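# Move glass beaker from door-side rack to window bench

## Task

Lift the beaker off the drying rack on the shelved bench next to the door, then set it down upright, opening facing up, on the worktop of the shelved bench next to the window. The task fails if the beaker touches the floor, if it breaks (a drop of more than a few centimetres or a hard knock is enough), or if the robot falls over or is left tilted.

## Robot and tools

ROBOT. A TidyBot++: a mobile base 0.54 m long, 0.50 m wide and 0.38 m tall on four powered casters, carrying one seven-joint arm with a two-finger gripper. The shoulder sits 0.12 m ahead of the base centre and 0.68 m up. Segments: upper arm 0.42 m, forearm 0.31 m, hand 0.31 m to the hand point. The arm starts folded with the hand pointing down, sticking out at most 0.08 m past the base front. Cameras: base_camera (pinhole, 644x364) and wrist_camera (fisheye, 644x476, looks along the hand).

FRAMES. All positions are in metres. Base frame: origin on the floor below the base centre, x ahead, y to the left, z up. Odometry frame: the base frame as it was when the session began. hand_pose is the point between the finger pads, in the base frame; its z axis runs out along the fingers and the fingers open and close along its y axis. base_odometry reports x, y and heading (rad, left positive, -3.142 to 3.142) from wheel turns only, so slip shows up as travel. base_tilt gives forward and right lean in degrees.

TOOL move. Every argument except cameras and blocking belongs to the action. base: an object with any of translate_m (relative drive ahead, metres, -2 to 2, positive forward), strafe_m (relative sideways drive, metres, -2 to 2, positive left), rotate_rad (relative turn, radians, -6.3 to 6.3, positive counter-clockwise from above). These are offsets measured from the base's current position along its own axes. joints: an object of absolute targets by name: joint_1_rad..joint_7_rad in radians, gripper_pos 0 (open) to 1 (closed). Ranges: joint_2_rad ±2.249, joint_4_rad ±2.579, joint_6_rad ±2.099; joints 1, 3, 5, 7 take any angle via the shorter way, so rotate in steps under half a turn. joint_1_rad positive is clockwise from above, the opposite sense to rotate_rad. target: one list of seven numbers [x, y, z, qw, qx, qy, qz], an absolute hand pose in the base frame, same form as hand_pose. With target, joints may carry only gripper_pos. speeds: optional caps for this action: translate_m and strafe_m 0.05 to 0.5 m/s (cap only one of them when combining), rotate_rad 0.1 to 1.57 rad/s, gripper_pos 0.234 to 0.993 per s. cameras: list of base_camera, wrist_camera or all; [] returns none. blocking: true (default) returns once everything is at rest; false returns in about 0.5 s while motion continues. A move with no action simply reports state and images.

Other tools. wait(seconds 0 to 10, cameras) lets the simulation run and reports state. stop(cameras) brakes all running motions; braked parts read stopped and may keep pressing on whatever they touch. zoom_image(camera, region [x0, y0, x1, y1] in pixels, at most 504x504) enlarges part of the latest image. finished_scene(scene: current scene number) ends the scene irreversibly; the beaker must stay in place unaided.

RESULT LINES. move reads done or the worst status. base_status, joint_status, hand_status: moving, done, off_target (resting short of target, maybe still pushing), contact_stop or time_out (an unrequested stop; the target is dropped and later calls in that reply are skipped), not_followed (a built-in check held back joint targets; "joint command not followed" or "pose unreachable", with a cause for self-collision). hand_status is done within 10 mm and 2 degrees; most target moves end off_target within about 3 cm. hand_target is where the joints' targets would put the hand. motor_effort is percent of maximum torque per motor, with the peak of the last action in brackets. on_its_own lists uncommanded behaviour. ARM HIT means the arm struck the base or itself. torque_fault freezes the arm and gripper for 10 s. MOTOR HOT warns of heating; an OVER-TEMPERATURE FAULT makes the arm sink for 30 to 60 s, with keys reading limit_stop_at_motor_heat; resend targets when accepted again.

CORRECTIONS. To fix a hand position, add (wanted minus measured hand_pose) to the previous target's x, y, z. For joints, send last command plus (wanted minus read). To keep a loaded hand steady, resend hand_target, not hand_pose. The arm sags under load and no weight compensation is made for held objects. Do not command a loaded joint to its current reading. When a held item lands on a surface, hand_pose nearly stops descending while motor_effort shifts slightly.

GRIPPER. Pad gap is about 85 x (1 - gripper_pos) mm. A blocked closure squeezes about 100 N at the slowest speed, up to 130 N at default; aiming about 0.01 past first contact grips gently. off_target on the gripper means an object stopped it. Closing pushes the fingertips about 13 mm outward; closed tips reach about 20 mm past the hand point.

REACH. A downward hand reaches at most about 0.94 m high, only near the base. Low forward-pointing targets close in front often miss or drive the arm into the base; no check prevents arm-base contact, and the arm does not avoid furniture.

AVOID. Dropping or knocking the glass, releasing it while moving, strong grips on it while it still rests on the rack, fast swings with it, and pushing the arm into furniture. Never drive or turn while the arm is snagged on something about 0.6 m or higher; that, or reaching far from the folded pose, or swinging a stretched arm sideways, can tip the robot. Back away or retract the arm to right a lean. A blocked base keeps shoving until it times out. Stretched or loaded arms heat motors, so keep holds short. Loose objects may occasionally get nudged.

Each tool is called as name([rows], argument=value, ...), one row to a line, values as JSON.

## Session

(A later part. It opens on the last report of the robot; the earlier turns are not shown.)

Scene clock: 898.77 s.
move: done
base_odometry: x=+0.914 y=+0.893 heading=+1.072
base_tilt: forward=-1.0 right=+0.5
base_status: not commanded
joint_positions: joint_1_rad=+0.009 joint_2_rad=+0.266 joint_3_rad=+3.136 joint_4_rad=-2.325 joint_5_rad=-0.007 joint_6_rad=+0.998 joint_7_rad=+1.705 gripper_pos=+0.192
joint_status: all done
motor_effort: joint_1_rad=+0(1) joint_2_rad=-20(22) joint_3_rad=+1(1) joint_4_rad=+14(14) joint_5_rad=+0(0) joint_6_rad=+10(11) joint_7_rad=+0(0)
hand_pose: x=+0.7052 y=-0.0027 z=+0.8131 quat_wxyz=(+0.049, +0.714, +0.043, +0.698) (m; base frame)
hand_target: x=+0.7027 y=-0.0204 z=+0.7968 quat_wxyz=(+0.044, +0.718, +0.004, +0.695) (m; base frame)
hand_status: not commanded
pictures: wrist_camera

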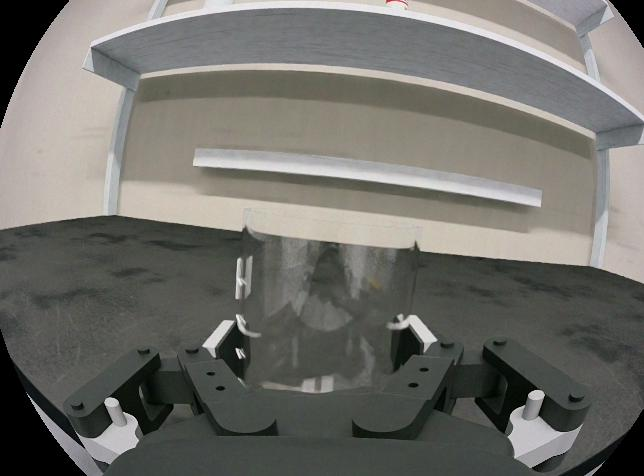

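move(joints={"joint_2_rad": 0.316, "joint_4_rad": -2.357, "joint_6_rad": 1.073}, cameras=[])

move(joints={"joint_2_rad": 0.330, "joint_4_rad": -2.364, "joint_6_rad": 1.094}, cameras=["wrist_camera"])

Scene clock: 902.40 s.
move: done
base_odometry: x=+0.914 y=+0.893 heading=+1.072
base_tilt: forward=-1.0 right=+0.5
base_status: not commanded
joint_positions: joint_1_rad=+0.009 joint_2_rad=+0.280 joint_3_rad=+3.136 joint_4_rad=-2.332 joint_5_rad=-0.007 joint_6_rad=+1.019 joint_7_rad=+1.705 gripper_pos=+0.192
joint_status: all done
motor_effort: joint_1_rad=+0(1) joint_2_rad=-21(22) joint_3_rad=+0(1) joint_4_rad=+13(14) joint_5_rad=+0(0) joint_6_rad=+10(11) joint_7_rad=+0(0)
hand_pose: x=+0.7051 y=-0.0027 z=+0.8081 quat_wxyz=(+0.049, +0.714, +0.043, +0.698) (m; base frame)
hand_target: x=+0.7024 y=-0.0205 z=+0.7920 quat_wxyz=(+0.044, +0.718, +0.004, +0.695) (m; base frame)
hand_status: not commanded
pictures: none
No camera images: "cameras" was empty.

Scene clock: 902.97 s.
move: done
base_odometry: x=+0.914 y=+0.893 heading=+1.072
base_tilt: forward=-1.0 right=+0.5
base_status: not commanded
joint_positions: joint_1_rad=+0.009 joint_2_rad=+0.291 joint_3_rad=+3.136 joint_4_rad=-2.338 joint_5_rad=-0.007 joint_6_rad=+1.043 joint_7_rad=+1.705 gripper_pos=+0.192
joint_status: all done
motor_effort: joint_1_rad=+0(1) joint_2_rad=-21(21) joint_3_rad=+0(1) joint_4_rad=+13(14) joint_5_rad=+0(0) joint_6_rad=+10(11) joint_7_rad=+0(0)
hand_pose: x=+0.7051 y=-0.0027 z=+0.8062 quat_wxyz=(+0.049, +0.711, +0.043, +0.700) (m; base frame)
hand_target: x=+0.7021 y=-0.0207 z=+0.7873 quat_wxyz=(+0.045, +0.717, +0.004, +0.695) (m; base frame)
hand_status: not commanded
pictures: wrist_camera

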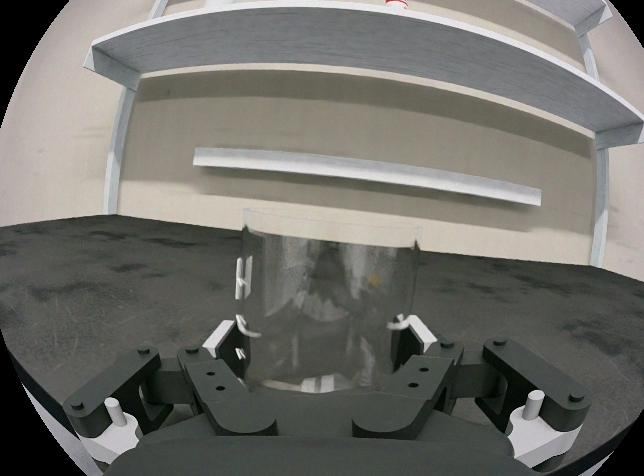

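move(joints={"gripper_pos": 0.12}, speeds={"gripper_pos": 0.234}, cameras=["wrist_camera"])

zoom_image(camera="wrist_camera", region=[210, 190, 450, 410])

Scene clock: 907.87 s.
move: done
base_odometry: x=+0.914 y=+0.893 heading=+1.072
base_tilt: forward=-1.0 right=+0.5
base_status: not commanded
joint_positions: joint_1_rad=+0.009 joint_2_rad=+0.291 joint_3_rad=+3.136 joint_4_rad=-2.338 joint_5_rad=-0.007 joint_6_rad=+1.044 joint_7_rad=+1.705 gripper_pos=+0.120
joint_status: all done
motor_effort: joint_1_rad=+0(1) joint_2_rad=-20(21) joint_3_rad=+1(1) joint_4_rad=+12(13) joint_5_rad=+0(0) joint_6_rad=+9(10) joint_7_rad=+0(1)
hand_pose: x=+0.7051 y=-0.0027 z=+0.8065 quat_wxyz=(+0.049, +0.711, +0.043, +0.700) (m; base frame)
hand_target: x=+0.7021 y=-0.0207 z=+0.7873 quat_wxyz=(+0.045, +0.717, +0.004, +0.695) (m; base frame)
hand_status: not commanded
pictures: wrist_camera

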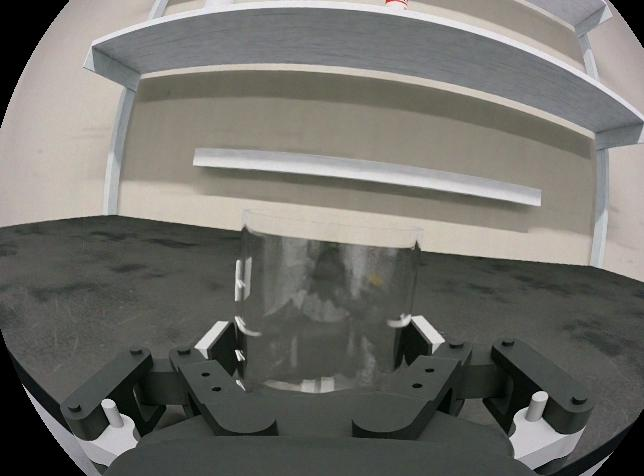

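Scaled by 2.100.

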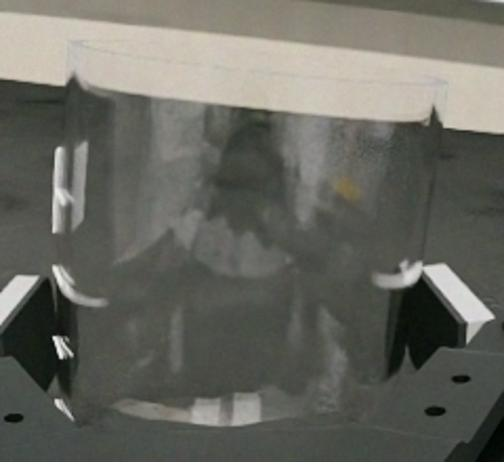

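move(joints={"gripper_pos": 0.0}, speeds={"gripper_pos": 0.3}, cameras=["wrist_camera"])

zoom_image(camera="wrist_camera", region=[210, 190, 450, 410])

Scene clock: 913.30 s.
move: done
base_odometry: x=+0.914 y=+0.893 heading=+1.072
base_tilt: forward=-1.0 right=+0.5
base_status: not commanded
joint_positions: joint_1_rad=+0.009 joint_2_rad=+0.291 joint_3_rad=+3.136 joint_4_rad=-2.338 joint_5_rad=-0.007 joint_6_rad=+1.044 joint_7_rad=+1.705 gripper_pos=+0.000
joint_status: all done
motor_effort: joint_1_rad=+1(2) joint_2_rad=-20(21) joint_3_rad=+0(1) joint_4_rad=+12(12) joint_5_rad=+0(0) joint_6_rad=+9(9) joint_7_rad=+0(1)
hand_pose: x=+0.7051 y=-0.0027 z=+0.8065 quat_wxyz=(+0.049, +0.711, +0.043, +0.700) (m; base frame)
hand_target: x=+0.7021 y=-0.0207 z=+0.7873 quat_wxyz=(+0.045, +0.717, +0.004, +0.695) (m; base frame)
hand_status: not commanded
pictures: wrist_camera

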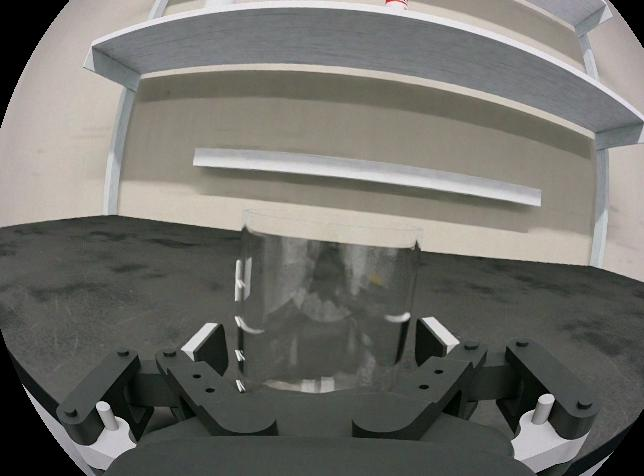

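Scaled by 2.100.

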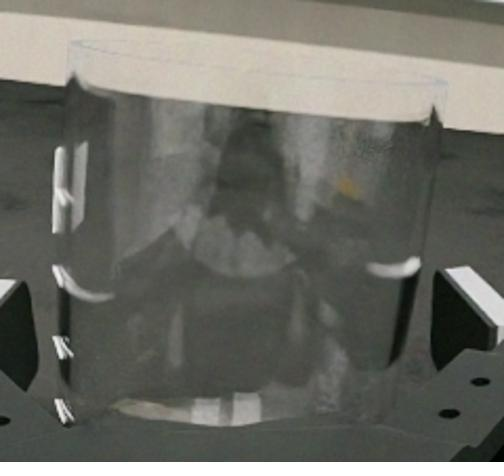

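move(base={"translate_m": -0.05}, speeds={"translate_m": 0.1}, cameras=["wrist_camera"])

Scene clock: 916.13 s.
move: done
base_odometry: x=+0.890 y=+0.849 heading=+1.071
base_tilt: forward=-1.0 right=+0.5
base_status: done
joint_positions: joint_1_rad=+0.009 joint_2_rad=+0.296 joint_3_rad=+3.136 joint_4_rad=-2.341 joint_5_rad=-0.007 joint_6_rad=+1.045 joint_7_rad=+1.705 gripper_pos=+0.000
joint_status: not commanded
motor_effort: joint_1_rad=+0(2) joint_2_rad=-20(22) joint_3_rad=+0(1) joint_4_rad=+12(13) joint_5_rad=+0(1) joint_6_rad=+9(10) joint_7_rad=+0(1)
hand_pose: x=+0.7048 y=-0.0028 z=+0.8026 quat_wxyz=(+0.049, +0.713, +0.043, +0.698) (m; base frame)
hand_target: x=+0.7021 y=-0.0207 z=+0.7873 quat_wxyz=(+0.045, +0.717, +0.004, +0.695) (m; base frame)
hand_status: not commanded
pictures: wrist_camera

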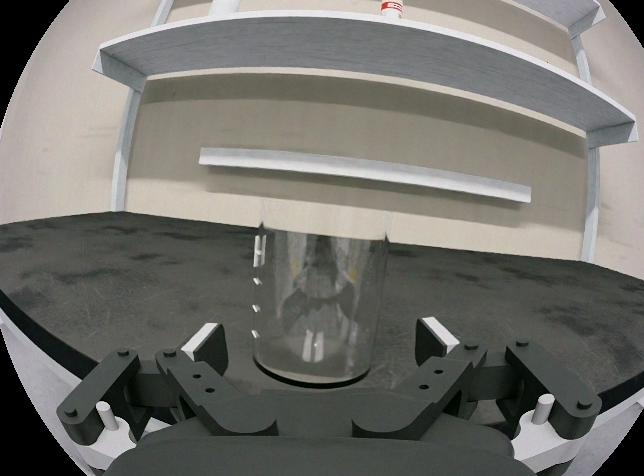

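move(base={"translate_m": -0.3}, speeds={"translate_m": 0.15}, cameras=["wrist_camera"])

Scene clock: 939.17 s.
move: done
base_odometry: x=+0.746 y=+0.586 heading=+1.072
base_tilt: forward=-1.0 right=+0.5
base_status: done
joint_positions: joint_1_rad=+0.009 joint_2_rad=+0.298 joint_3_rad=+3.136 joint_4_rad=-2.342 joint_5_rad=-0.008 joint_6_rad=+1.045 joint_7_rad=+1.705 gripper_pos=+0.000
joint_status: not commanded
motor_effort: joint_1_rad=+0(1) joint_2_rad=-20(22) joint_3_rad=-1(1) joint_4_rad=+12(13) joint_5_rad=+0(1) joint_6_rad=+9(9) joint_7_rad=+0(1)
hand_pose: x=+0.7047 y=-0.0030 z=+0.8010 quat_wxyz=(+0.049, +0.714, +0.043, +0.697) (m; base frame)
hand_target: x=+0.7021 y=-0.0207 z=+0.7873 quat_wxyz=(+0.045, +0.717, +0.004, +0.695) (m; base frame)
hand_status: not commanded
pictures: wrist_camera

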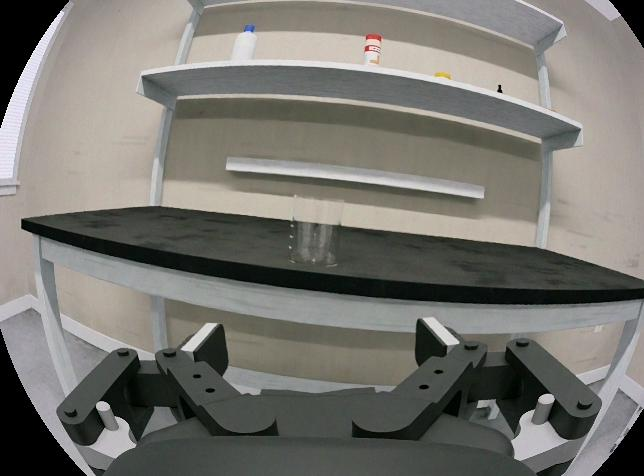

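finished_scene(scene=1)

The scene is finished: the task was done.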